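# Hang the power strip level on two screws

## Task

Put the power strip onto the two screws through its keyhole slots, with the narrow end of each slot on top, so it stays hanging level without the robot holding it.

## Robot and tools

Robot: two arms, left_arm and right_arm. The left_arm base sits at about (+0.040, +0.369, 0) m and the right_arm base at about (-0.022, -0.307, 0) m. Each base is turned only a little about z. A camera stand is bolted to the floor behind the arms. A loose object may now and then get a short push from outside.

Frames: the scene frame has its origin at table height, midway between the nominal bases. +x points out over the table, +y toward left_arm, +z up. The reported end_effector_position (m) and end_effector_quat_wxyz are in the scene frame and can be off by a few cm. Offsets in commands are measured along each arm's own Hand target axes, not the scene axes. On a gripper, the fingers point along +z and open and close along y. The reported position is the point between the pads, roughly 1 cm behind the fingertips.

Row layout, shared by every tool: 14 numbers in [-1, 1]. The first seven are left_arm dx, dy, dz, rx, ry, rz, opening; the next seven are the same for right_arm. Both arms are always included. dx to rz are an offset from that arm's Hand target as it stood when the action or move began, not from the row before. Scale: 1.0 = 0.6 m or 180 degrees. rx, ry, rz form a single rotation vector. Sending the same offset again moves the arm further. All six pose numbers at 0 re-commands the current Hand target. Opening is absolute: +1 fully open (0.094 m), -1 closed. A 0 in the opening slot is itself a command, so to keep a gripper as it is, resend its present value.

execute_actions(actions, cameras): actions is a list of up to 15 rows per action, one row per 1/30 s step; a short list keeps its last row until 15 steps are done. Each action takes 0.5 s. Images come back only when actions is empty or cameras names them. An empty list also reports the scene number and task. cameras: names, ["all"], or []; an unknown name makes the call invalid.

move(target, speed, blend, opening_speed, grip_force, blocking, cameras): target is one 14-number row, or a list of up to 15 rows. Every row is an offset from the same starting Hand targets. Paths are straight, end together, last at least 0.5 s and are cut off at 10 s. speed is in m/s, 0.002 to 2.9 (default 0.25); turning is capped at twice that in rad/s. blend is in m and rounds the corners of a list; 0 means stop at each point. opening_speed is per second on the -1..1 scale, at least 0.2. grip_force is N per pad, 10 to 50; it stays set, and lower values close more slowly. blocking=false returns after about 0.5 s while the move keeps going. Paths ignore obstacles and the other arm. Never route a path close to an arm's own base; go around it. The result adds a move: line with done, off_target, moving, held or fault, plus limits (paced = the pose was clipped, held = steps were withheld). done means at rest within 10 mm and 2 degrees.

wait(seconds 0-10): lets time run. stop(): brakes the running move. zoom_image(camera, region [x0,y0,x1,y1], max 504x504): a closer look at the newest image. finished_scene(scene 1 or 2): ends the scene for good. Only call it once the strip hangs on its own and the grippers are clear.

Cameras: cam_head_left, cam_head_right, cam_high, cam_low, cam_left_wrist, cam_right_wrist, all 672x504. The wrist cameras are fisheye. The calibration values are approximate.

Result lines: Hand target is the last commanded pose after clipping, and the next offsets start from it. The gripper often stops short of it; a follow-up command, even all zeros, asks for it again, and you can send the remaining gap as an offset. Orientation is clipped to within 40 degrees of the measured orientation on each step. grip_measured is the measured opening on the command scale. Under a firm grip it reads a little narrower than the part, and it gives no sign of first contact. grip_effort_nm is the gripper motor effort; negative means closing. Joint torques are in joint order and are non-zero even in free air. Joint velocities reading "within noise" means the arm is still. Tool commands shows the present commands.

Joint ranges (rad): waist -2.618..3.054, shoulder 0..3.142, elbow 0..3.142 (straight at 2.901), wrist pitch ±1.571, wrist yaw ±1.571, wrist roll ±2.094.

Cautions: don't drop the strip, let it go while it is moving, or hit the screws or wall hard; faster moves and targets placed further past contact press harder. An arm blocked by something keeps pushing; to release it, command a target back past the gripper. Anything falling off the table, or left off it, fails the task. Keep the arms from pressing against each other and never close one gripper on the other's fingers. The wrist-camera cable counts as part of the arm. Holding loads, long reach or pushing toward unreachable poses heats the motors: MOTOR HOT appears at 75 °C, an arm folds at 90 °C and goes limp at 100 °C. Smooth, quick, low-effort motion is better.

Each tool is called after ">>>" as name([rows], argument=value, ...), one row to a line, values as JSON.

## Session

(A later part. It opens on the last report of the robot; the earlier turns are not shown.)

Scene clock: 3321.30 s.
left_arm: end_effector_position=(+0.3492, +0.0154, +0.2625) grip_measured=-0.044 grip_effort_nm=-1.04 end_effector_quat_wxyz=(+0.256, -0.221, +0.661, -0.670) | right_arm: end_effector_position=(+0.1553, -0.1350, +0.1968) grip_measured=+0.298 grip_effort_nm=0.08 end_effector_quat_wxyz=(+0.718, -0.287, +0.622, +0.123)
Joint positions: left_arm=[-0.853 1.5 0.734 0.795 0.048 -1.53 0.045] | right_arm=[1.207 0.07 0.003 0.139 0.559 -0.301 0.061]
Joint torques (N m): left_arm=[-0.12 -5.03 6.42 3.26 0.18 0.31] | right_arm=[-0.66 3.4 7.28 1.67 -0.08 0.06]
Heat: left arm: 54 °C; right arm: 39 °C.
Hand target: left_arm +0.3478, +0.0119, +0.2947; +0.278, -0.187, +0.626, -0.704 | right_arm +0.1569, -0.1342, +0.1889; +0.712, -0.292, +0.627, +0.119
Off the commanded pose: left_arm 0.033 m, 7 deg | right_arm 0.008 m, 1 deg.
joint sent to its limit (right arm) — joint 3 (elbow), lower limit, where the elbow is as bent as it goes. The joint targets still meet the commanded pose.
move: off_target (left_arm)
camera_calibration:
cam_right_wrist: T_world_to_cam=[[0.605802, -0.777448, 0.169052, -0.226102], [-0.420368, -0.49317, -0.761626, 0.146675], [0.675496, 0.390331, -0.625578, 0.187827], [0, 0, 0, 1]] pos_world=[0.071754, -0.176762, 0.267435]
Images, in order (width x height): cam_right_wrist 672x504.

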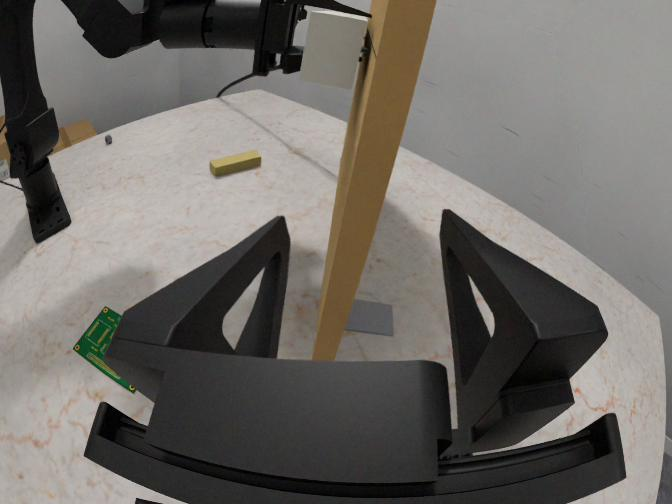

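>>> move(target=[0,0.006,0.010,0.006,0.007,0.004,-0.5,0,0,0,0,0,0,0.3], speed=0.1, cameras=["cam_right_wrist"])

>>> zoom_image(camera="cam_right_wrist", region=[310, 0, 380, 70])

Scene clock: 3338.90 s.
left_arm: end_effector_position=(+0.3501, +0.0151, +0.2621) grip_measured=-0.044 grip_effort_nm=-1.04 end_effector_quat_wxyz=(+0.256, -0.210, +0.655, -0.679) | right_arm: end_effector_position=(+0.1553, -0.1350, +0.1968) grip_measured=+0.298 grip_effort_nm=0.08 end_effector_quat_wxyz=(+0.718, -0.287, +0.622, +0.123)
Joint positions: left_arm=[-0.842 1.521 0.723 0.852 0.074 -1.524 0.045] | right_arm=[1.207 0.07 0.003 0.139 0.559 -0.301 0.061]
Joint torques (N m): left_arm=[0.1 -3.33 7.8 3.19 0.26 0.37] | right_arm=[-0.57 3.55 7.31 1.65 -0.1 0.05]
Heat: left arm: 50 °C; right arm: 39 °C.
Hand target: left_arm +0.3521, +0.0071, +0.2922; +0.277, -0.173, +0.623, -0.710 | right_arm +0.1569, -0.1342, +0.1889; +0.712, -0.292, +0.627, +0.119
Off the commanded pose: left_arm 0.031 m, 7 deg | right_arm 0.008 m, 1 deg.
joint sent to its limit (right arm) — joint 3 (elbow), lower limit, where the elbow is as bent as it goes. The joint targets still meet the commanded pose.
move: off_target (left_arm)
camera_calibration:
cam_right_wrist: T_world_to_cam=[[0.605802, -0.777448, 0.169052, -0.226102], [-0.420368, -0.49317, -0.761626, 0.146675], [0.675496, 0.390331, -0.625578, 0.187827], [0, 0, 0, 1]] pos_world=[0.071754, -0.176762, 0.267435]
Images, in order (width x height): cam_right_wrist 672x504.

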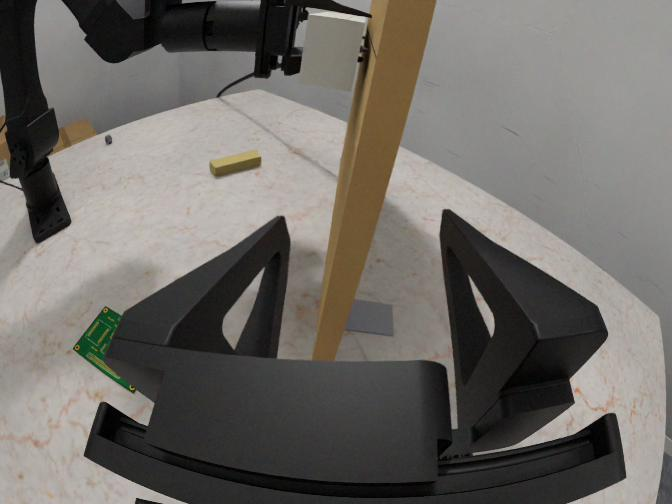

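Scaled by 7.200 from the camera's 672x504 image, which has a finer 960x720 frame.

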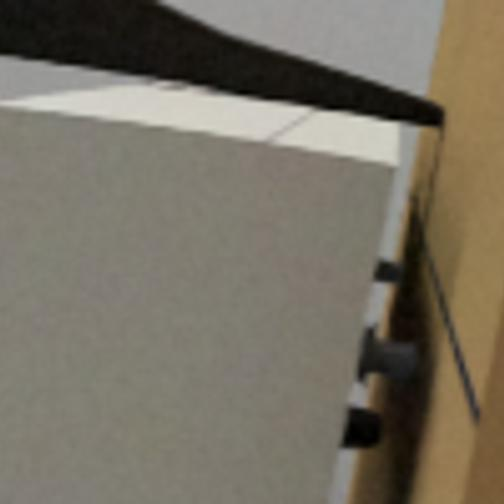

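>>> move(target=[0,0.003,0.02,0,0,0,-0.5,0,0,0,0,0,0,0.3], speed=0.1, cameras=["cam_right_wrist","cam_high"])

>>> zoom_image(camera="cam_right_wrist", region=[310, 0, 380, 70])

>>> zoom_image(camera="cam_high", region=[330, 210, 460, 340])

Scene clock: 3351.90 s.
left_arm: end_effector_position=(+0.3505, +0.0146, +0.2616) grip_measured=-0.044 grip_effort_nm=-1.04 end_effector_quat_wxyz=(+0.256, -0.209, +0.654, -0.680) | right_arm: end_effector_position=(+0.1553, -0.1350, +0.1968) grip_measured=+0.298 grip_effort_nm=0.08 end_effector_quat_wxyz=(+0.718, -0.287, +0.622, +0.123)
Joint positions: left_arm=[-0.841 1.527 0.722 0.862 0.077 -1.523 0.045] | right_arm=[1.207 0.07 0.003 0.139 0.559 -0.301 0.061]
Joint torques (N m): left_arm=[-0.28 -0.77 10.69 3.09 0.2 0.38] | right_arm=[-0.64 3.44 7.34 1.7 -0.09 0.12]
Heat: left arm: 50 °C; right arm: 39 °C.
Hand target: left_arm +0.3595, -0.0025, +0.2922; +0.277, -0.173, +0.623, -0.710 | right_arm +0.1569, -0.1342, +0.1889; +0.712, -0.292, +0.627, +0.119
Off the commanded pose: left_arm 0.036 m, 7 deg | right_arm 0.008 m, 1 deg.
joint sent to its limit (right arm) — joint 3 (elbow), lower limit, where the elbow is as bent as it goes. The joint targets still meet the commanded pose.
move: off_target (left_arm)
camera_calibration:
cam_right_wrist: T_world_to_cam=[[0.605802, -0.777448, 0.169052, -0.226102], [-0.420368, -0.49317, -0.761626, 0.146675], [0.675496, 0.390331, -0.625578, 0.187827], [0, 0, 0, 1]] pos_world=[0.071754, -0.176762, 0.267435]
Images, in order (width x height): cam_high 672x504, cam_right_wrist 672x504.

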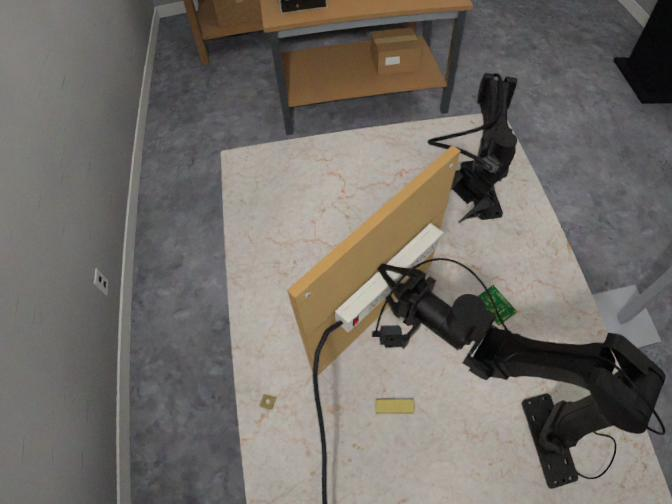

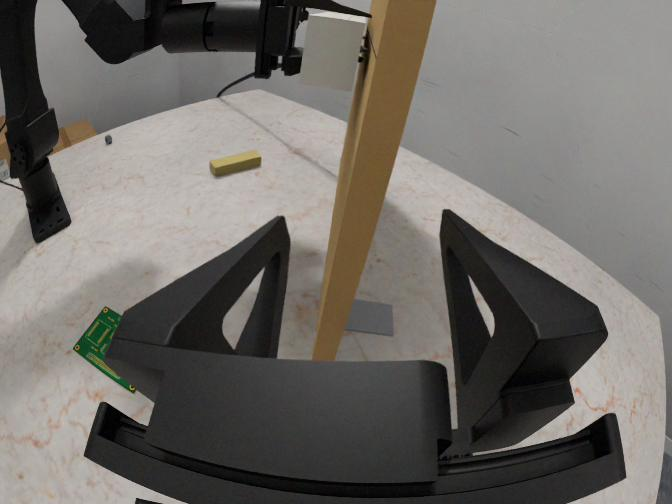

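Scaled by 7.200 from the camera's 672x504 image, which has a finer 960x720 frame.

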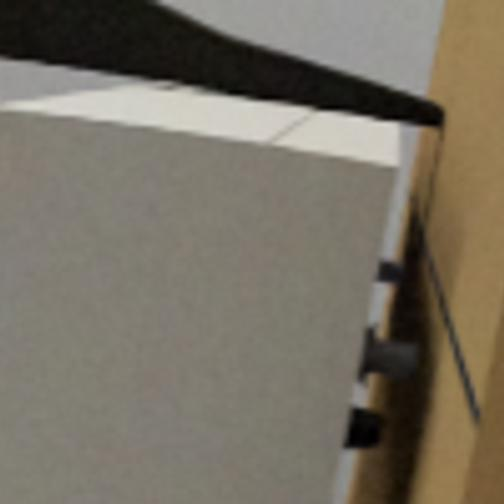

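Scaled by 3.877 from the camera's 672x504 image, which has a finer 960x720 frame.

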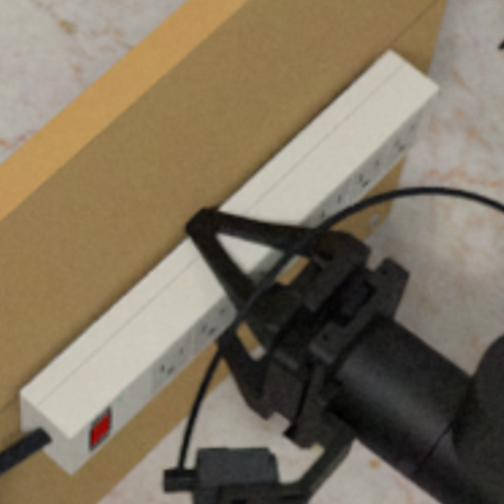

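>>> move([
  [0,0,-0.024,0,0,0,-0.5,0,0,0,0,0,0,0.3],
  [0.010,0.001,-0.026,0,0,0,-0.5,0,0,0,0,0,0,0.3],
], speed=0.1)

Scene clock: 3423.27 s.
left_arm: end_effector_position=(+0.3496, +0.0152, +0.2617) grip_measured=-0.044 grip_effort_nm=-1.04 end_effector_quat_wxyz=(+0.258, -0.208, +0.652, -0.682) | right_arm: end_effector_position=(+0.1553, -0.1350, +0.1968) grip_measured=+0.298 grip_effort_nm=0.08 end_effector_quat_wxyz=(+0.718, -0.287, +0.622, +0.123)
Joint positions: left_arm=[-0.843 1.526 0.715 0.875 0.074 -1.523 0.045] | right_arm=[1.207 0.07 0.003 0.139 0.559 -0.301 0.061]
Joint torques (N m): left_arm=[-1.42 -4.11 6.9 3.11 0.11 0.37] | right_arm=[-0.7 3.47 7.25 1.67 -0.14 0.04]
Heat: left arm: 52 °C; right arm: 39 °C.
Hand target: left_arm +0.3456, +0.0061, +0.2886; +0.277, -0.173, +0.623, -0.710 | right_arm +0.1569, -0.1342, +0.1889; +0.712, -0.292, +0.627, +0.119
Off the commanded pose: left_arm 0.029 m, 7 deg | right_arm 0.008 m, 1 deg.
joint sent to its limit (right arm) — joint 3 (elbow), lower limit, where the elbow is as bent as it goes. The joint targets still meet the commanded pose.
move: off_target (left_arm)

>>> move(target=[0.004,-0.002,-0.006,0,0,0,-0.5,0,0,0,0,0,0,0.3], speed=0.1)

Scene clock: 3427.47 s.
left_arm: end_effector_position=(+0.3493, +0.0153, +0.2615) grip_measured=-0.044 grip_effort_nm=-1.04 end_effector_quat_wxyz=(+0.260, -0.211, +0.651, -0.682) | right_arm: end_effector_position=(+0.1553, -0.1350, +0.1968) grip_measured=+0.298 grip_effort_nm=0.08 end_effector_quat_wxyz=(+0.718, -0.287, +0.622, +0.123)
Joint positions: left_arm=[-0.847 1.526 0.712 0.879 0.063 -1.523 0.045] | right_arm=[1.207 0.07 0.003 0.139 0.559 -0.301 0.061]
Joint torques (N m): left_arm=[-1.62 -5.04 6.22 3.05 0.14 0.37] | right_arm=[-0.54 3.52 7.19 1.7 -0.09 0.07]
Heat: left arm: 52 °C; right arm: 39 °C.
Hand target: left_arm +0.3414, +0.0075, +0.2889; +0.277, -0.173, +0.623, -0.710 | right_arm +0.1569, -0.1342, +0.1889; +0.712, -0.292, +0.627, +0.119
Off the commanded pose: left_arm 0.030 m, 7 deg | right_arm 0.008 m, 1 deg.
joint sent to its limit (right arm) — joint 3 (elbow), lower limit, where the elbow is as bent as it goes. The joint targets still meet the commanded pose.
move: off_target (left_arm)

>>> move(target=[0,-0.003,-0.010,0,0,0,-0.5,0,0,0,0,0,0,0.3], speed=0.1, cameras=["cam_right_wrist"])

>>> zoom_image(camera="cam_right_wrist", region=[310, 0, 380, 70])

Scene clock: 3434.63 s.
left_arm: end_effector_position=(+0.3470, +0.0151, +0.2576) grip_measured=-0.044 grip_effort_nm=-1.04 end_effector_quat_wxyz=(+0.261, -0.210, +0.653, -0.679) | right_arm: end_effector_position=(+0.1553, -0.1350, +0.1968) grip_measured=+0.298 grip_effort_nm=0.08 end_effector_quat_wxyz=(+0.718, -0.287, +0.622, +0.123)
Joint positions: left_arm=[-0.853 1.526 0.701 0.883 0.057 -1.518 0.045] | right_arm=[1.207 0.07 0.003 0.139 0.559 -0.301 0.061]
Joint torques (N m): left_arm=[-0.94 -7.05 5.53 2.97 0.22 0.33] | right_arm=[-0.62 3.45 7.21 1.66 -0.1 0.1]
Heat: left arm: 51 °C; right arm: 39 °C.
Hand target: left_arm +0.3376, +0.0124, +0.2896; +0.277, -0.173, +0.623, -0.710 | right_arm +0.1569, -0.1342, +0.1889; +0.712, -0.292, +0.627, +0.119
Off the commanded pose: left_arm 0.034 m, 7 deg | right_arm 0.008 m, 1 deg.
joint sent to its limit (right arm) — joint 3 (elbow), lower limit, where the elbow is as bent as it goes. The joint targets still meet the commanded pose.
move: off_target (left_arm)
camera_calibration:
cam_right_wrist: T_world_to_cam=[[0.605802, -0.777448, 0.169052, -0.226102], [-0.420368, -0.49317, -0.761626, 0.146675], [0.675496, 0.390331, -0.625578, 0.187827], [0, 0, 0, 1]] pos_world=[0.071754, -0.176762, 0.267435]
Images, in order (width x height): cam_right_wrist 672x504.

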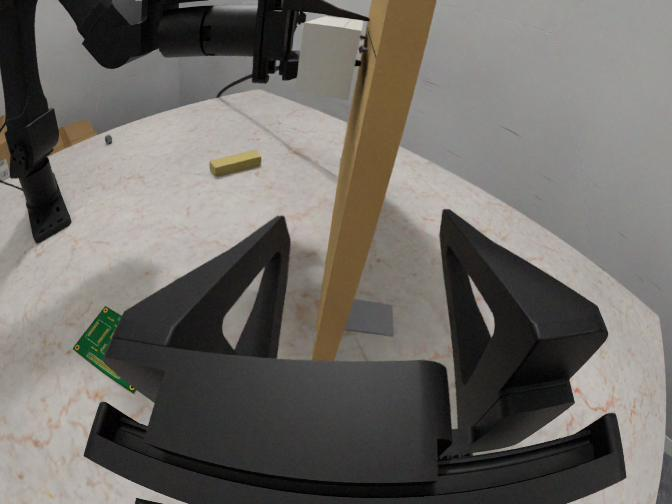

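Scaled by 7.200 from the camera's 672x504 image, which has a finer 960x720 frame.

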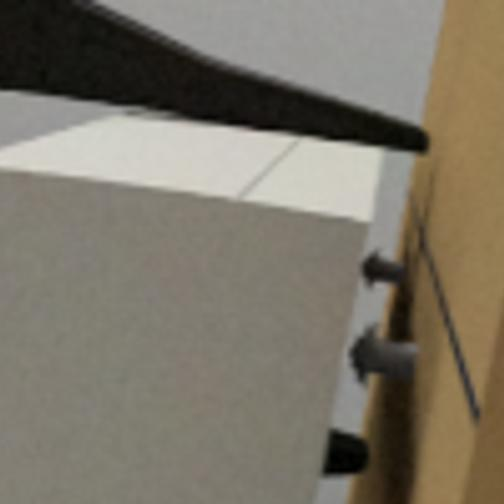

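>>> move(target=[0.001,-0.008,0,0.001,0.002,0,-0.5,0,0,0,0,0,0,0.3], speed=0.1)

Scene clock: 3441.33 s.
left_arm: end_effector_position=(+0.3470, +0.0151, +0.2576) grip_measured=-0.044 grip_effort_nm=-1.04 end_effector_quat_wxyz=(+0.261, -0.210, +0.654, -0.679) | right_arm: end_effector_position=(+0.1553, -0.1350, +0.1968) grip_measured=+0.298 grip_effort_nm=0.08 end_effector_quat_wxyz=(+0.718, -0.287, +0.622, +0.123)
Joint positions: left_arm=[-0.853 1.526 0.701 0.883 0.057 -1.517 0.045] | right_arm=[1.207 0.07 0.003 0.139 0.559 -0.301 0.061]
Joint torques (N m): left_arm=[-0.92 -8.08 6.04 2.82 0.29 0.33] | right_arm=[-0.49 3.54 7.32 1.68 -0.11 0.06]
Heat: left arm: 50 °C; right arm: 39 °C.
Hand target: left_arm +0.3362, +0.0124, +0.2942; +0.276, -0.171, +0.623, -0.712 | right_arm +0.1569, -0.1342, +0.1889; +0.712, -0.292, +0.627, +0.119
Off the commanded pose: left_arm 0.038 m, 7 deg | right_arm 0.008 m, 1 deg.
joint sent to its limit (right arm) — joint 3 (elbow), lower limit, where the elbow is as bent as it goes. The joint targets still meet the commanded pose.
move: off_target (left_arm)

>>> move(target=[0.001,-0.012,0.006,0.002,0.001,0,-0.5,0,0,0,0,0,0,0.3], speed=0.1)

Scene clock: 3445.50 s.
left_arm: end_effector_position=(+0.3464, +0.0144, +0.2544) grip_measured=-0.044 grip_effort_nm=-1.04 end_effector_quat_wxyz=(+0.259, -0.210, +0.658, -0.675) | right_arm: end_effector_position=(+0.1553, -0.1350, +0.1968) grip_measured=+0.298 grip_effort_nm=0.08 end_effector_quat_wxyz=(+0.718, -0.287, +0.622, +0.123)
Joint positions: left_arm=[-0.855 1.526 0.701 0.871 0.057 -1.516 0.045] | right_arm=[1.207 0.07 0.003 0.139 0.559 -0.301 0.061]
Joint torques (N m): left_arm=[-1.06 -8.75 7.51 2.73 0.32 0.35] | right_arm=[-0.44 3.47 7.31 1.66 -0.09 0.09]
Heat: left arm: 50 °C; right arm: 39 °C.
Hand target: left_arm +0.3366, +0.0097, +0.3018; +0.275, -0.169, +0.621, -0.714 | right_arm +0.1569, -0.1342, +0.1889; +0.712, -0.292, +0.627, +0.119
Off the commanded pose: left_arm 0.049 m, 8 deg | right_arm 0.008 m, 1 deg.
joint sent to its limit (right arm) — joint 3 (elbow), lower limit, where the elbow is as bent as it goes. The joint targets still meet the commanded pose.
move: off_target (left_arm)

>>> move(target=[0.001,-0.012,0,0.006,0.0,0,-0.5,0,0,0,0,0,0,0.3], speed=0.1)

Scene clock: 3449.87 s.
left_arm: end_effector_position=(+0.3451, +0.0146, +0.2573) grip_measured=-0.044 grip_effort_nm=-1.04 end_effector_quat_wxyz=(+0.259, -0.209, +0.656, -0.677) | right_arm: end_effector_position=(+0.1553, -0.1350, +0.1968) grip_measured=+0.298 grip_effort_nm=0.07 end_effector_quat_wxyz=(+0.718, -0.287, +0.622, +0.123)
Joint positions: left_arm=[-0.857 1.519 0.701 0.869 0.057 -1.516 0.045] | right_arm=[1.207 0.07 0.003 0.139 0.559 -0.301 0.061]
Joint torques (N m): left_arm=[-1.13 -8.76 7.65 2.82 0.31 0.31] | right_arm=[-0.62 3.36 7.17 1.69 -0.12 0.13]
Heat: left arm: 50 °C; right arm: 39 °C.
Hand target: left_arm +0.3348, +0.0099, +0.3088; +0.277, -0.166, +0.615, -0.720 | right_arm +0.1569, -0.1342, +0.1889; +0.712, -0.292, +0.627, +0.119
Off the commanded pose: left_arm 0.053 m, 9 deg | right_arm 0.008 m, 1 deg.
joint sent to its limit (right arm) — joint 3 (elbow), lower limit, where the elbow is as bent as it goes. The joint targets still meet the commanded pose.
move: off_target (left_arm)

>>> move(target=[-0.004,-0.005,0.0,0.004,0.0,0,-0.5,0,0,0,0,0,0,0.3], speed=0.1)

Scene clock: 3455.37 s.
left_arm: end_effector_position=(+0.3445, +0.0152, +0.2599) grip_measured=-0.044 grip_effort_nm=-1.04 end_effector_quat_wxyz=(+0.260, -0.208, +0.654, -0.679) | right_arm: end_effector_position=(+0.1553, -0.1350, +0.1968) grip_measured=+0.298 grip_effort_nm=0.07 end_effector_quat_wxyz=(+0.718, -0.287, +0.622, +0.123)
Joint positions: left_arm=[-0.857 1.513 0.701 0.869 0.057 -1.516 0.045] | right_arm=[1.207 0.07 0.003 0.139 0.559 -0.301 0.061]
Joint torques (N m): left_arm=[-0.38 -8.36 7.64 2.97 0.39 0.29] | right_arm=[-0.47 3.38 7.21 1.66 -0.1 0.08]
Heat: left arm: 51 °C; right arm: 39 °C.
Hand target: left_arm +0.3361, +0.0117, +0.3121; +0.278, -0.164, +0.610, -0.724 | right_arm +0.1569, -0.1342, +0.1889; +0.712, -0.292, +0.627, +0.119
Off the commanded pose: left_arm 0.053 m, 9 deg | right_arm 0.008 m, 1 deg.
joint sent to its limit (right arm) — joint 3 (elbow), lower limit, where the elbow is as bent as it goes. The joint targets still meet the commanded pose.
move: off_target (left_arm)

>>> move(target=[-0.002,0.0,0.02,0,0.0,-0.003,-0.5,0,0,0,0,0,0,0.3], speed=0.1)

>>> move(target=[0,0.003,0.016,0,0.0,0,-0.5,0,0,0,0,0,0,0.3], speed=0.1, cameras=["cam_right_wrist"])

>>> zoom_image(camera="cam_right_wrist", region=[310, 0, 380, 70])

Scene clock: 3467.97 s.
left_arm: end_effector_position=(+0.3457, +0.0138, +0.2652) grip_measured=-0.044 grip_effort_nm=-1.04 end_effector_quat_wxyz=(+0.260, -0.208, +0.651, -0.682) | right_arm: end_effector_position=(+0.1553, -0.1350, +0.1968) grip_measured=+0.298 grip_effort_nm=0.08 end_effector_quat_wxyz=(+0.718, -0.287, +0.622, +0.123)
Joint positions: left_arm=[-0.857 1.513 0.716 0.863 0.057 -1.52 0.045] | right_arm=[1.207 0.07 0.003 0.139 0.559 -0.301 0.061]
Joint torques (N m): left_arm=[-0.43 -5.5 9.77 2.93 0.39 0.22] | right_arm=[-0.51 3.43 7.19 1.71 -0.1 0.03]
Heat: left arm: 51 °C; right arm: 39 °C.
Hand target: left_arm +0.3440, +0.0029, +0.3147; +0.274, -0.167, +0.609, -0.725 | right_arm +0.1569, -0.1342, +0.1889; +0.712, -0.292, +0.627, +0.119
Off the commanded pose: left_arm 0.051 m, 9 deg | right_arm 0.008 m, 1 deg.
joint sent to its limit (right arm) — joint 3 (elbow), lower limit, where the elbow is as bent as it goes. The joint targets still meet the commanded pose.
move: off_target (left_arm)

Scene clock: 3468.67 s.
left_arm: end_effector_position=(+0.3460, +0.0135, +0.2648) grip_measured=-0.044 grip_effort_nm=-1.04 end_effector_quat_wxyz=(+0.260, -0.208, +0.651, -0.682) | right_arm: end_effector_position=(+0.1553, -0.1350, +0.1968) grip_measured=+0.298 grip_effort_nm=0.08 end_effector_quat_wxyz=(+0.718, -0.287, +0.622, +0.123)
Joint positions: left_arm=[-0.857 1.515 0.717 0.863 0.057 -1.52 0.045] | right_arm=[1.207 0.07 0.003 0.139 0.559 -0.301 0.061]
Joint torques (N m): left_arm=[-0.61 -3.44 11.71 2.94 0.35 0.23] | right_arm=[-0.44 3.36 7.2 1.64 -0.09 0.08]
Heat: left arm: 51 °C; right arm: 39 °C.
Hand target: left_arm +0.3499, -0.0049, +0.3149; +0.274, -0.167, +0.609, -0.725 | right_arm +0.1569, -0.1342, +0.1889; +0.712, -0.292, +0.627, +0.119
Off the commanded pose: left_arm 0.054 m, 9 deg | right_arm 0.008 m, 1 deg.
joint sent to its limit (right arm) — joint 3 (elbow), lower limit, where the elbow is as bent as it goes. The joint targets still meet the commanded pose.
move: off_target (left_arm)
camera_calibration:
cam_right_wrist: T_world_to_cam=[[0.605802, -0.777448, 0.169052, -0.226102], [-0.420368, -0.49317, -0.761626, 0.146675], [0.675496, 0.390331, -0.625578, 0.187827], [0, 0, 0, 1]] pos_world=[0.071754, -0.176762, 0.267435]
Images, in order (width x height): cam_right_wrist 672x504.

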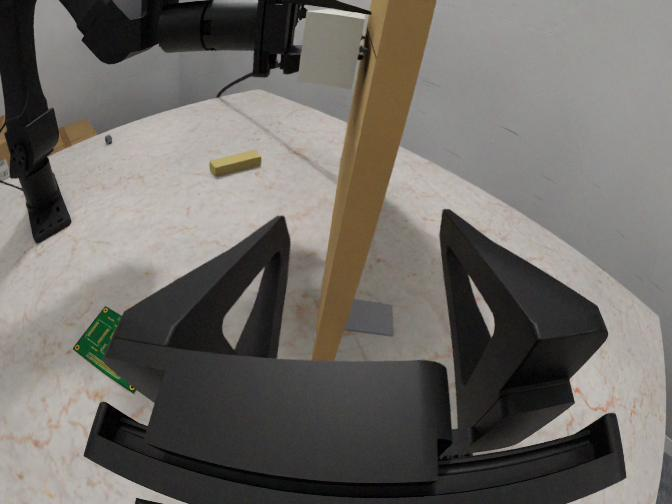

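Scaled by 7.200 from the camera's 672x504 image, which has a finer 960x720 frame.

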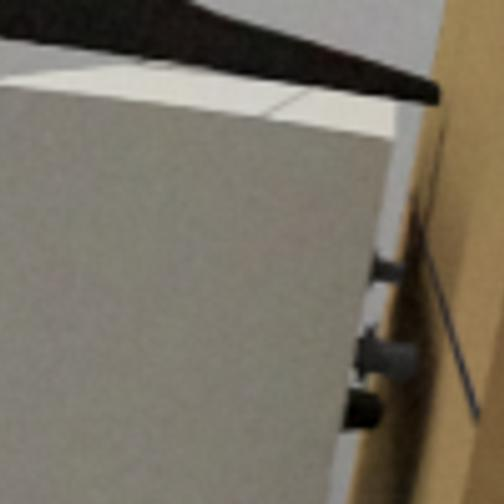

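>>> move([
  [0,0.006,-0.018,0,0,0,-0.5,0,0,0,0,0,0,0.3],
  [0,0.022,-0.014,-0.002,0,0,-0.5,0,0,0,0,0,0,0.3],
], speed=0.05)

Scene clock: 3476.37 s.
left_arm: end_effector_position=(+0.3462, +0.0133, +0.2653) grip_measured=-0.044 grip_effort_nm=-1.04 end_effector_quat_wxyz=(+0.261, -0.207, +0.649, -0.684) | right_arm: end_effector_position=(+0.1553, -0.1350, +0.1968) grip_measured=+0.298 grip_effort_nm=0.08 end_effector_quat_wxyz=(+0.718, -0.287, +0.622, +0.123)
Joint positions: left_arm=[-0.857 1.52 0.715 0.878 0.058 -1.52 0.045] | right_arm=[1.207 0.07 0.003 0.139 0.559 -0.301 0.061]
Joint torques (N m): left_arm=[-0.24 -2.62 9.01 3.24 0.41 0.26] | right_arm=[-0.59 3.49 7.19 1.68 -0.07 0.06]
Heat: left arm: 51 °C; right arm: 39 °C.
Hand target: left_arm +0.3476, +0.0003, +0.3003; +0.274, -0.168, +0.611, -0.723 | right_arm +0.1569, -0.1342, +0.1889; +0.712, -0.292, +0.627, +0.119
Off the commanded pose: left_arm 0.037 m, 8 deg | right_arm 0.008 m, 1 deg.
joint sent to its limit (right arm) — joint 3 (elbow), lower limit, where the elbow is as bent as it goes. The joint targets still meet the commanded pose.
move: off_target (left_arm)

>>> move(target=[0,0.01,-0.008,-0.002,0,0,-0.5,0,0,0,0,0,0,0.3], speed=0.05, cameras=["cam_right_wrist"])

>>> zoom_image(camera="cam_right_wrist", region=[310, 0, 380, 70])

Scene clock: 3485.60 s.
left_arm: end_effector_position=(+0.3459, +0.0137, +0.2649) grip_measured=-0.044 grip_effort_nm=-1.04 end_effector_quat_wxyz=(+0.262, -0.205, +0.643, -0.690) | right_arm: end_effector_position=(+0.1553, -0.1350, +0.1968) grip_measured=+0.298 grip_effort_nm=0.08 end_effector_quat_wxyz=(+0.718, -0.287, +0.622, +0.123)
Joint positions: left_arm=[-0.856 1.531 0.704 0.917 0.059 -1.523 0.045] | right_arm=[1.207 0.07 0.003 0.139 0.559 -0.301 0.061]
Joint torques (N m): left_arm=[-0.02 -3.18 8.13 3.04 0.41 0.26] | right_arm=[-0.62 3.38 7.19 1.72 -0.11 0.07]
Heat: left arm: 52 °C; right arm: 39 °C.
Hand target: left_arm +0.3459, +0.0034, +0.2935; +0.273, -0.169, +0.614, -0.721 | right_arm +0.1569, -0.1342, +0.1889; +0.712, -0.292, +0.627, +0.119
Off the commanded pose: left_arm 0.030 m, 7 deg | right_arm 0.008 m, 1 deg.
joint sent to its limit (right arm) — joint 3 (elbow), lower limit, where the elbow is as bent as it goes. The joint targets still meet the commanded pose.
move: off_target (left_arm)
camera_calibration:
cam_right_wrist: T_world_to_cam=[[0.605802, -0.777448, 0.169052, -0.226102], [-0.420368, -0.49317, -0.761626, 0.146675], [0.675496, 0.390331, -0.625578, 0.187827], [0, 0, 0, 1]] pos_world=[0.071754, -0.176762, 0.267435]
Images, in order (width x height): cam_right_wrist 672x504.

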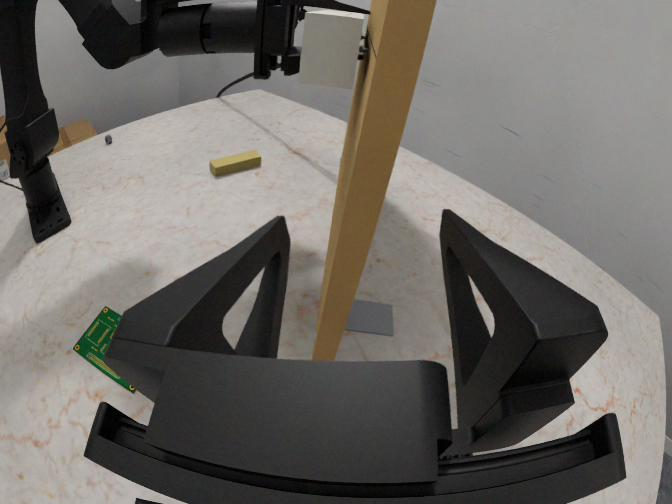

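Scaled by 7.200 from the camera's 672x504 image, which has a finer 960x720 frame.

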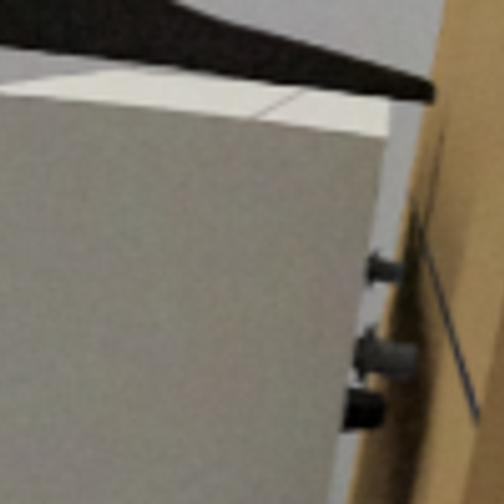

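>>> move(target=[0,0.0,-0.006,-0.012,0,0,-0.5,0,0,0,0,0,0,0.3], speed=0.05, cameras=[])

Scene clock: 3493.63 s.
left_arm: end_effector_position=(+0.3458, +0.0138, +0.2640) grip_measured=-0.044 grip_effort_nm=-1.04 end_effector_quat_wxyz=(+0.261, -0.206, +0.644, -0.689) | right_arm: end_effector_position=(+0.1553, -0.1350, +0.1968) grip_measured=+0.298 grip_effort_nm=0.07 end_effector_quat_wxyz=(+0.718, -0.287, +0.622, +0.123)
Joint positions: left_arm=[-0.856 1.53 0.703 0.912 0.059 -1.523 0.045] | right_arm=[1.207 0.07 0.003 0.139 0.559 -0.301 0.061]
Joint torques (N m): left_arm=[-0.02 -5.81 8.4 2.29 0.38 0.28] | right_arm=[-0.57 3.52 7.19 1.66 -0.09 0.03]
Heat: left arm: 52 °C; right arm: 39 °C.
Hand target: left_arm +0.3439, +0.0063, +0.2928; +0.270, -0.174, +0.627, -0.710 | right_arm +0.1569, -0.1342, +0.1889; +0.712, -0.292, +0.627, +0.119
Off the commanded pose: left_arm 0.030 m, 5 deg | right_arm 0.008 m, 1 deg.
joint sent to its limit (right arm) — joint 3 (elbow), lower limit, where the elbow is as bent as it goes. The joint targets still meet the commanded pose.
move: off_target (left_arm)
No camera images: "cameras" was empty.

>>> move(target=[0,0.006,-0.001,-0.006,0,0,-0.5,0,0,0,0,0,0,0.3], speed=0.05, cameras=[])

>>> move(target=[0,0.006,0.001,-0.004,0,0,-0.5,0,0,0,0,0,0,0.3], speed=0.05, cameras=["cam_right_wrist"])

>>> zoom_image(camera="cam_right_wrist", region=[310, 0, 380, 70])

Scene clock: 3502.07 s.
left_arm: end_effector_position=(+0.3457, +0.0139, +0.2635) grip_measured=-0.044 grip_effort_nm=-1.04 end_effector_quat_wxyz=(+0.261, -0.206, +0.645, -0.688) | right_arm: end_effector_position=(+0.1553, -0.1350, +0.1968) grip_measured=+0.298 grip_effort_nm=0.08 end_effector_quat_wxyz=(+0.718, -0.287, +0.622, +0.123)
Joint positions: left_arm=[-0.856 1.529 0.703 0.908 0.059 -1.523 0.045] | right_arm=[1.207 0.07 0.003 0.139 0.559 -0.301 0.061]
Joint torques (N m): left_arm=[-0.03 -6.01 8.57 2.08 0.37 0.31] | right_arm=[-0.4 3.18 7.13 1.65 -0.1 0.08]
Heat: left arm: 53 °C; right arm: 39 °C.
Hand target: left_arm +0.3441, +0.0065, +0.2892; +0.268, -0.176, +0.634, -0.704 | right_arm +0.1569, -0.1342, +0.1889; +0.712, -0.292, +0.627, +0.119
Off the commanded pose: left_arm 0.027 m, 4 deg | right_arm 0.008 m, 1 deg.
joint sent to its limit (right arm) — joint 3 (elbow), lower limit, where the elbow is as bent as it goes. The joint targets still meet the commanded pose.
move: off_target (left_arm)
No camera images: "cameras" was empty.

Scene clock: 3502.77 s.
left_arm: end_effector_position=(+0.3457, +0.0140, +0.2634) grip_measured=-0.044 grip_effort_nm=-1.04 end_effector_quat_wxyz=(+0.261, -0.206, +0.646, -0.687) | right_arm: end_effector_position=(+0.1553, -0.1350, +0.1968) grip_measured=+0.298 grip_effort_nm=0.08 end_effector_quat_wxyz=(+0.718, -0.287, +0.622, +0.123)
Joint positions: left_arm=[-0.856 1.528 0.703 0.906 0.059 -1.523 0.045] | right_arm=[1.207 0.07 0.003 0.139 0.559 -0.301 0.061]
Joint torques (N m): left_arm=[-0.02 -5.59 8.65 1.99 0.35 0.33] | right_arm=[-0.51 3.56 7.21 1.67 -0.1 0.08]
Heat: left arm: 53 °C; right arm: 39 °C.
Hand target: left_arm +0.3450, +0.0059, +0.2858; +0.267, -0.178, +0.638, -0.700 | right_arm +0.1569, -0.1342, +0.1889; +0.712, -0.292, +0.627, +0.119
Off the commanded pose: left_arm 0.024 m, 4 deg | right_arm 0.008 m, 1 deg.
joint sent to its limit (right arm) — joint 3 (elbow), lower limit, where the elbow is as bent as it goes. The joint targets still meet the commanded pose.
move: off_target (left_arm)
camera_calibration:
cam_right_wrist: T_world_to_cam=[[0.605802, -0.777448, 0.169052, -0.226102], [-0.420368, -0.49317, -0.761626, 0.146675], [0.675496, 0.390331, -0.625578, 0.187827], [0, 0, 0, 1]] pos_world=[0.071754, -0.176762, 0.267435]
Images, in order (width x height): cam_right_wrist 672x504.

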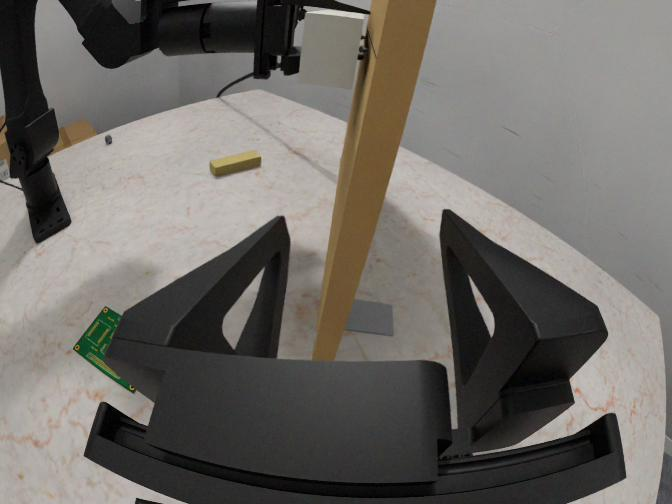

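Scaled by 7.200 from the camera's 672x504 image, which has a finer 960x720 frame.

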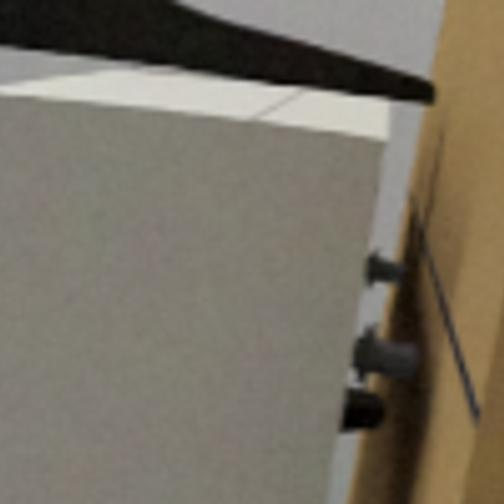

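>>> move(target=[0,-0.02,-0.09,0,0,0,-0.5,0,0,-0.03,0,0,0,0.3], speed=0.15)

>>> move(target=[0,0,0,0,0,0,-0.5,0,0.04,-0.06,0,0,-0.5,0.3], speed=0.3, cameras=["cam_head_left","cam_head_right","cam_right_wrist","cam_high"])

Scene clock: 3554.27 s.
left_arm: end_effector_position=(+0.3185, +0.0481, +0.2618) grip_measured=-0.044 grip_effort_nm=-1.04 end_effector_quat_wxyz=(+0.253, -0.209, +0.665, -0.671) | right_arm: end_effector_position=(+0.1443, -0.1397, +0.1855) grip_measured=+0.298 grip_effort_nm=0.08 end_effector_quat_wxyz=(+0.707, -0.287, +0.638, +0.102)
Joint positions: left_arm=[-0.84 1.313 0.58 0.763 0.082 -1.519 0.045] | right_arm=[1.404 0.008 0.003 0.035 0.795 -0.301 0.061]
Joint torques (N m): left_arm=[0.01 -6.41 5.59 2.76 0.29 0.29] | right_arm=[0.58 1.37 8.8 1.4 0.11 0.11]
Heat: left arm: 54 °C; right arm: 39 °C.
Hand target: left_arm +0.3114, +0.0494, +0.2910; +0.267, -0.178, +0.638, -0.700 | right_arm +0.1420, -0.1444, +0.1882; +0.712, -0.291, +0.627, +0.119
Off the commanded pose: left_arm 0.030 m, 6 deg | right_arm 0.006 m, 2 deg.
joint sent to its limit (right arm) — joint 2 (shoulder), lower limit. The joint targets are off in orientation, not in position.
move: off_target (left_arm)

Scene clock: 3557.77 s.
left_arm: end_effector_position=(+0.3185, +0.0481, +0.2618) grip_measured=-0.044 grip_effort_nm=-1.04 end_effector_quat_wxyz=(+0.253, -0.209, +0.665, -0.671) | right_arm: end_effector_position=(+0.0996, -0.1438, +0.1825) grip_measured=+0.298 grip_effort_nm=0.07 end_effector_quat_wxyz=(-0.568, +0.661, -0.248, +0.423)
Joint positions: left_arm=[-0.84 1.313 0.58 0.763 0.082 -1.519 0.045] | right_arm=[2.033 0.008 0.003 0.034 1.417 -1.882 0.061]
Joint torques (N m): left_arm=[0.14 -6.37 5.56 2.75 0.29 0.27] | right_arm=[0.68 1.85 6.8 1.28 0.08 0.03]
Heat: left arm: 53 °C; right arm: 39 °C.
Hand target: left_arm +0.3114, +0.0494, +0.2910; +0.267, -0.178, +0.638, -0.700 | right_arm +0.0995, -0.1454, +0.1802; -0.588, +0.650, -0.237, +0.419
Off the commanded pose: left_arm 0.030 m, 6 deg | right_arm 0.003 m, 3 deg.
joint sent to its limit (right arm) — joint 2 (shoulder), lower limit; joint 3 (elbow), lower limit, where the elbow is as bent as it goes. The joint targets are off in orientation, not in position.
move: off_target (left_arm, right_arm)
camera_calibration:
cam_right_wrist: T_world_to_cam=[[-0.0453936, 0.189345, 0.980861, -0.14107], [-0.176526, -0.967942, 0.178682, -0.156135], [0.983249, -0.165037, 0.0773628, -0.0188551], [0, 0, 0, 1]] pos_world=[-0.0154263, -0.12753, 0.167727]
Images, in order (width x height): cam_head_left 672x504, cam_head_right 672x504, cam_high 672x504, cam_right_wrist 672x504.

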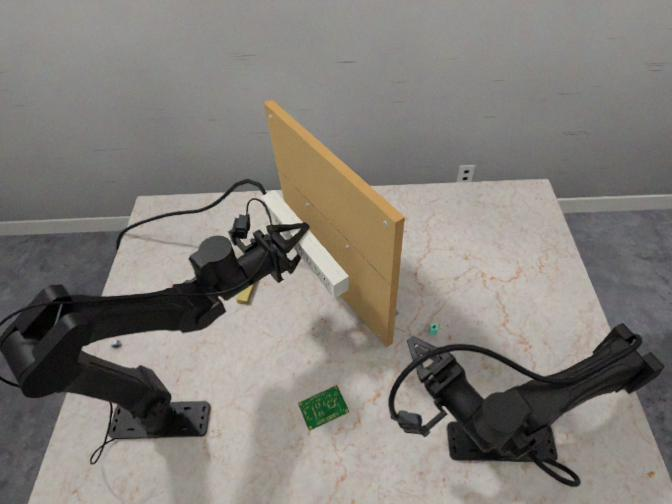

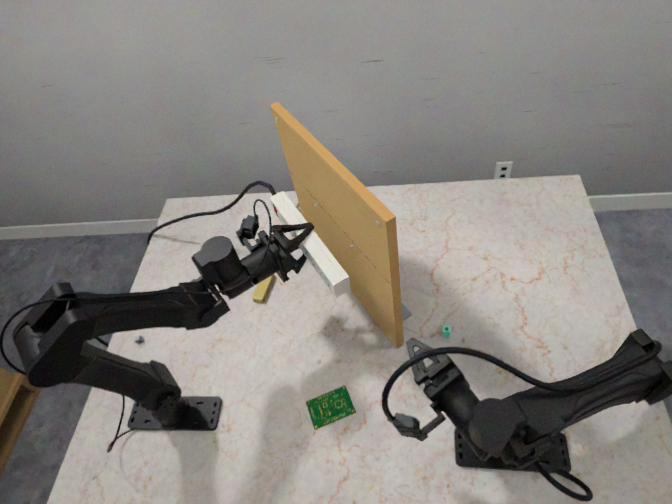

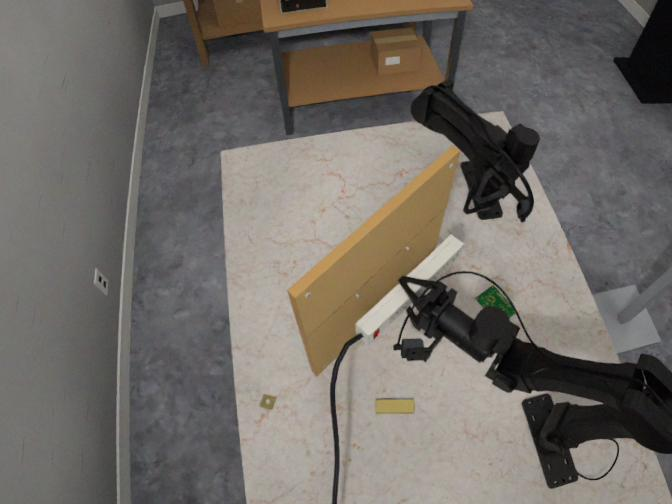

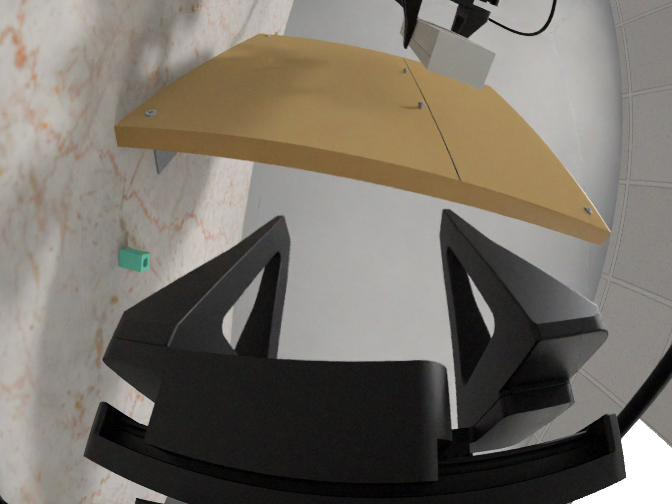

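>>> move(target=[0,0,0,0,0,0,-0.5,-0.0592,-0.1503,0.1728,0,0,0.086,0.4], speed=0.25, cameras=["cam_head_left","cam_high","cam_right_wrist"])

>>> zoom_image(camera="cam_head_left", region=[270, 200, 450, 380])

>>> zoom_image(camera="cam_high", region=[380, 160, 540, 320])

Scene clock: 3595.33 s.
left_arm: end_effector_position=(+0.3185, +0.0481, +0.2618) grip_measured=-0.044 grip_effort_nm=-1.04 end_effector_quat_wxyz=(+0.253, -0.209, +0.665, -0.671) | right_arm: end_effector_position=(+0.1477, -0.0416, +0.2565) grip_measured=+0.398 grip_effort_nm=0.08 end_effector_quat_wxyz=(+0.631, -0.620, +0.318, -0.341)
Joint positions: left_arm=[-0.84 1.313 0.58 0.763 0.082 -1.519 0.045] | right_arm=[1.48 0.885 0.345 0.583 0.833 -1.624 0.066]
Joint torques (N m): left_arm=[0.03 -6.37 5.56 2.76 0.3 0.27] | right_arm=[-0.69 -0.24 8.62 1.78 -0.12 0.11]
Heat: left arm: 50 °C; right arm: 39 °C.
Hand target: left_arm +0.3114, +0.0494, +0.2910; +0.267, -0.178, +0.638, -0.700 | right_arm +0.1493, -0.0407, +0.2621; +0.639, -0.612, +0.323, -0.336
Off the commanded pose: left_arm 0.030 m, 6 deg | right_arm 0.006 m, 2 deg.
move: off_target (left_arm)
camera_calibration:
cam_right_wrist: T_world_to_cam=[[0.0751086, -0.0380028, 0.996451, -0.26214], [-0.133397, -0.990675, -0.0277276, -0.0162756], [0.988212, -0.130841, -0.0794776, -0.0141193], [0, 0, 0, 1]] pos_world=[0.0314707, -0.0279333, 0.259636]
Images, in order (width x height): cam_head_left 672x504, cam_high 672x504, cam_right_wrist 672x504.

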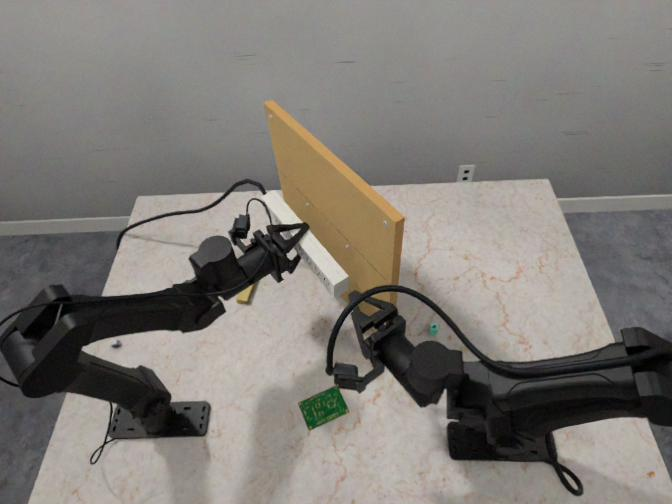

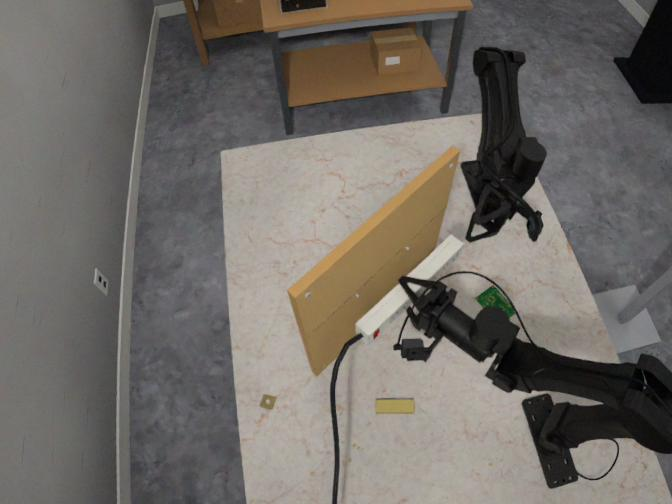

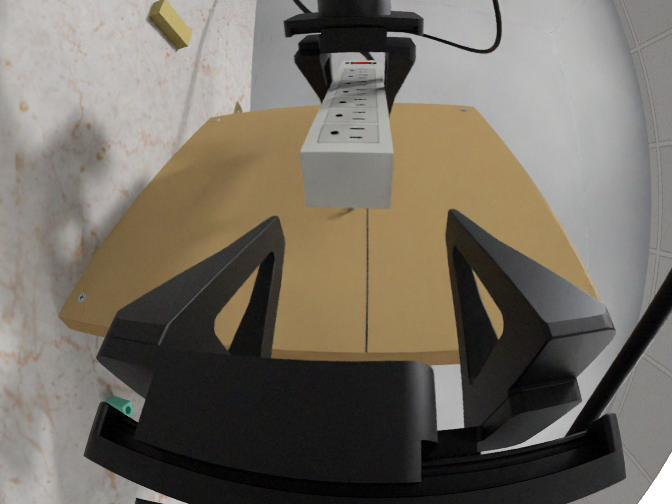

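Scaled by 2.800 from the camera's 672x504 image, which has a finer 960x720 frame.

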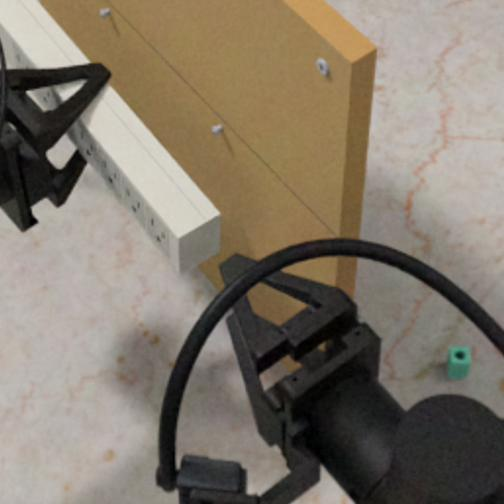

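Scaled by 3.150 from the camera's 672x504 image, which has a finer 960x720 frame.

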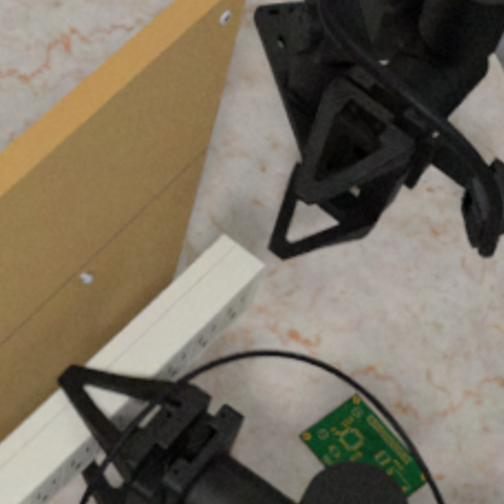

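>>> move(target=[0,0,0,0,0,0,-0.5,0.014,0.003,0.03,0,0,0,0.4], speed=0.15, cameras=["cam_head_left","cam_high","cam_right_wrist"])

>>> zoom_image(camera="cam_head_left", region=[300, 240, 400, 340])

>>> zoom_image(camera="cam_high", region=[410, 190, 510, 290])

Scene clock: 3633.33 s.
left_arm: end_effector_position=(+0.3185, +0.0481, +0.2618) grip_measured=-0.044 grip_effort_nm=-1.04 end_effector_quat_wxyz=(+0.253, -0.209, +0.665, -0.671) | right_arm: end_effector_position=(+0.1669, -0.0395, +0.2503) grip_measured=+0.398 grip_effort_nm=0.08 end_effector_quat_wxyz=(+0.626, -0.625, +0.316, -0.342)
Joint positions: left_arm=[-0.84 1.313 0.58 0.763 0.082 -1.519 0.045] | right_arm=[1.37 0.929 0.345 0.61 0.724 -1.619 0.066]
Joint torques (N m): left_arm=[0.12 -6.39 5.63 2.78 0.3 0.27] | right_arm=[-0.54 -0.73 9.58 1.82 -0.11 0.12]
Heat: left arm: 50 °C; right arm: 40 °C.
Hand target: left_arm +0.3114, +0.0494, +0.2910; +0.267, -0.178, +0.638, -0.700 | right_arm +0.1689, -0.0374, +0.2609; +0.639, -0.612, +0.323, -0.336
Off the commanded pose: left_arm 0.030 m, 6 deg | right_arm 0.011 m, 2 deg.
move: off_target (left_arm, right_arm)
camera_calibration:
cam_right_wrist: T_world_to_cam=[[0.0776514, -0.0253512, 0.996658, -0.257294], [-0.13405, -0.990865, -0.0147597, -0.014849], [0.987928, -0.132456, -0.0803403, -0.0330834], [0, 0, 0, 1]] pos_world=[0.0506727, -0.0256181, 0.253557]
Images, in order (width x height): cam_head_left 672x504, cam_high 672x504, cam_right_wrist 672x504.

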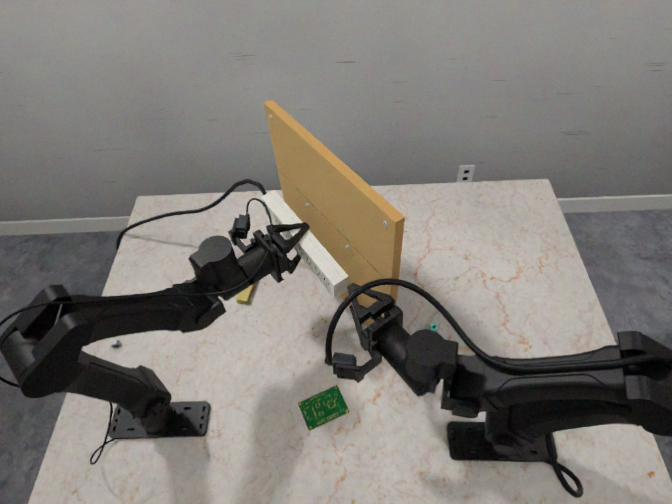

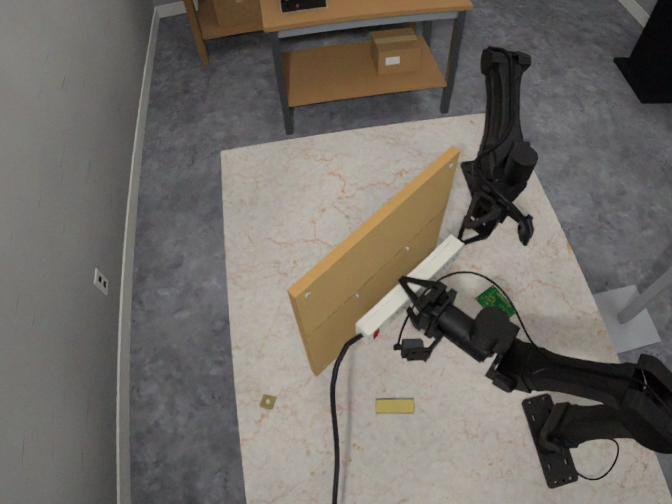

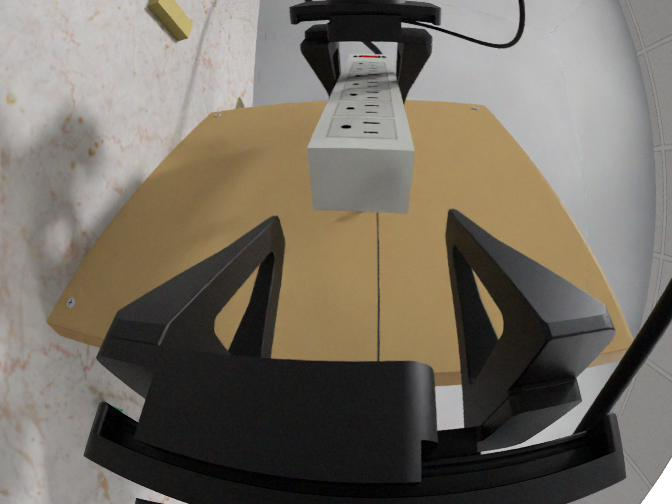

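Scaled by 5.040 from the camera's 672x504 image, which has a finer 960x720 frame.

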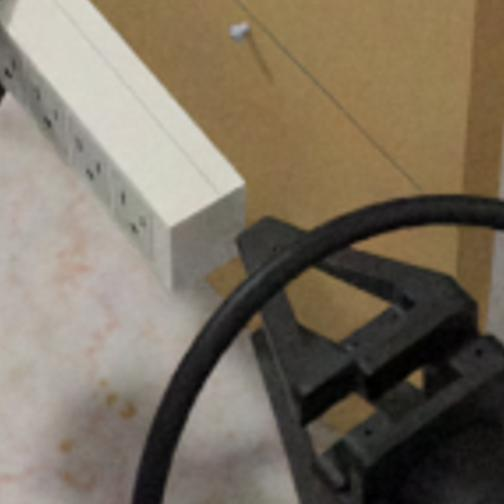

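Scaled by 5.040 from the camera's 672x504 image, which has a finer 960x720 frame.

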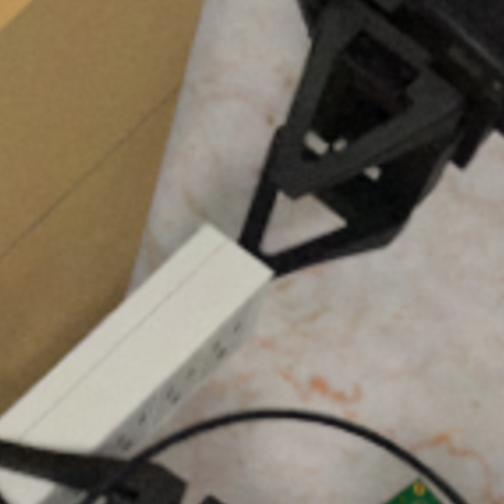

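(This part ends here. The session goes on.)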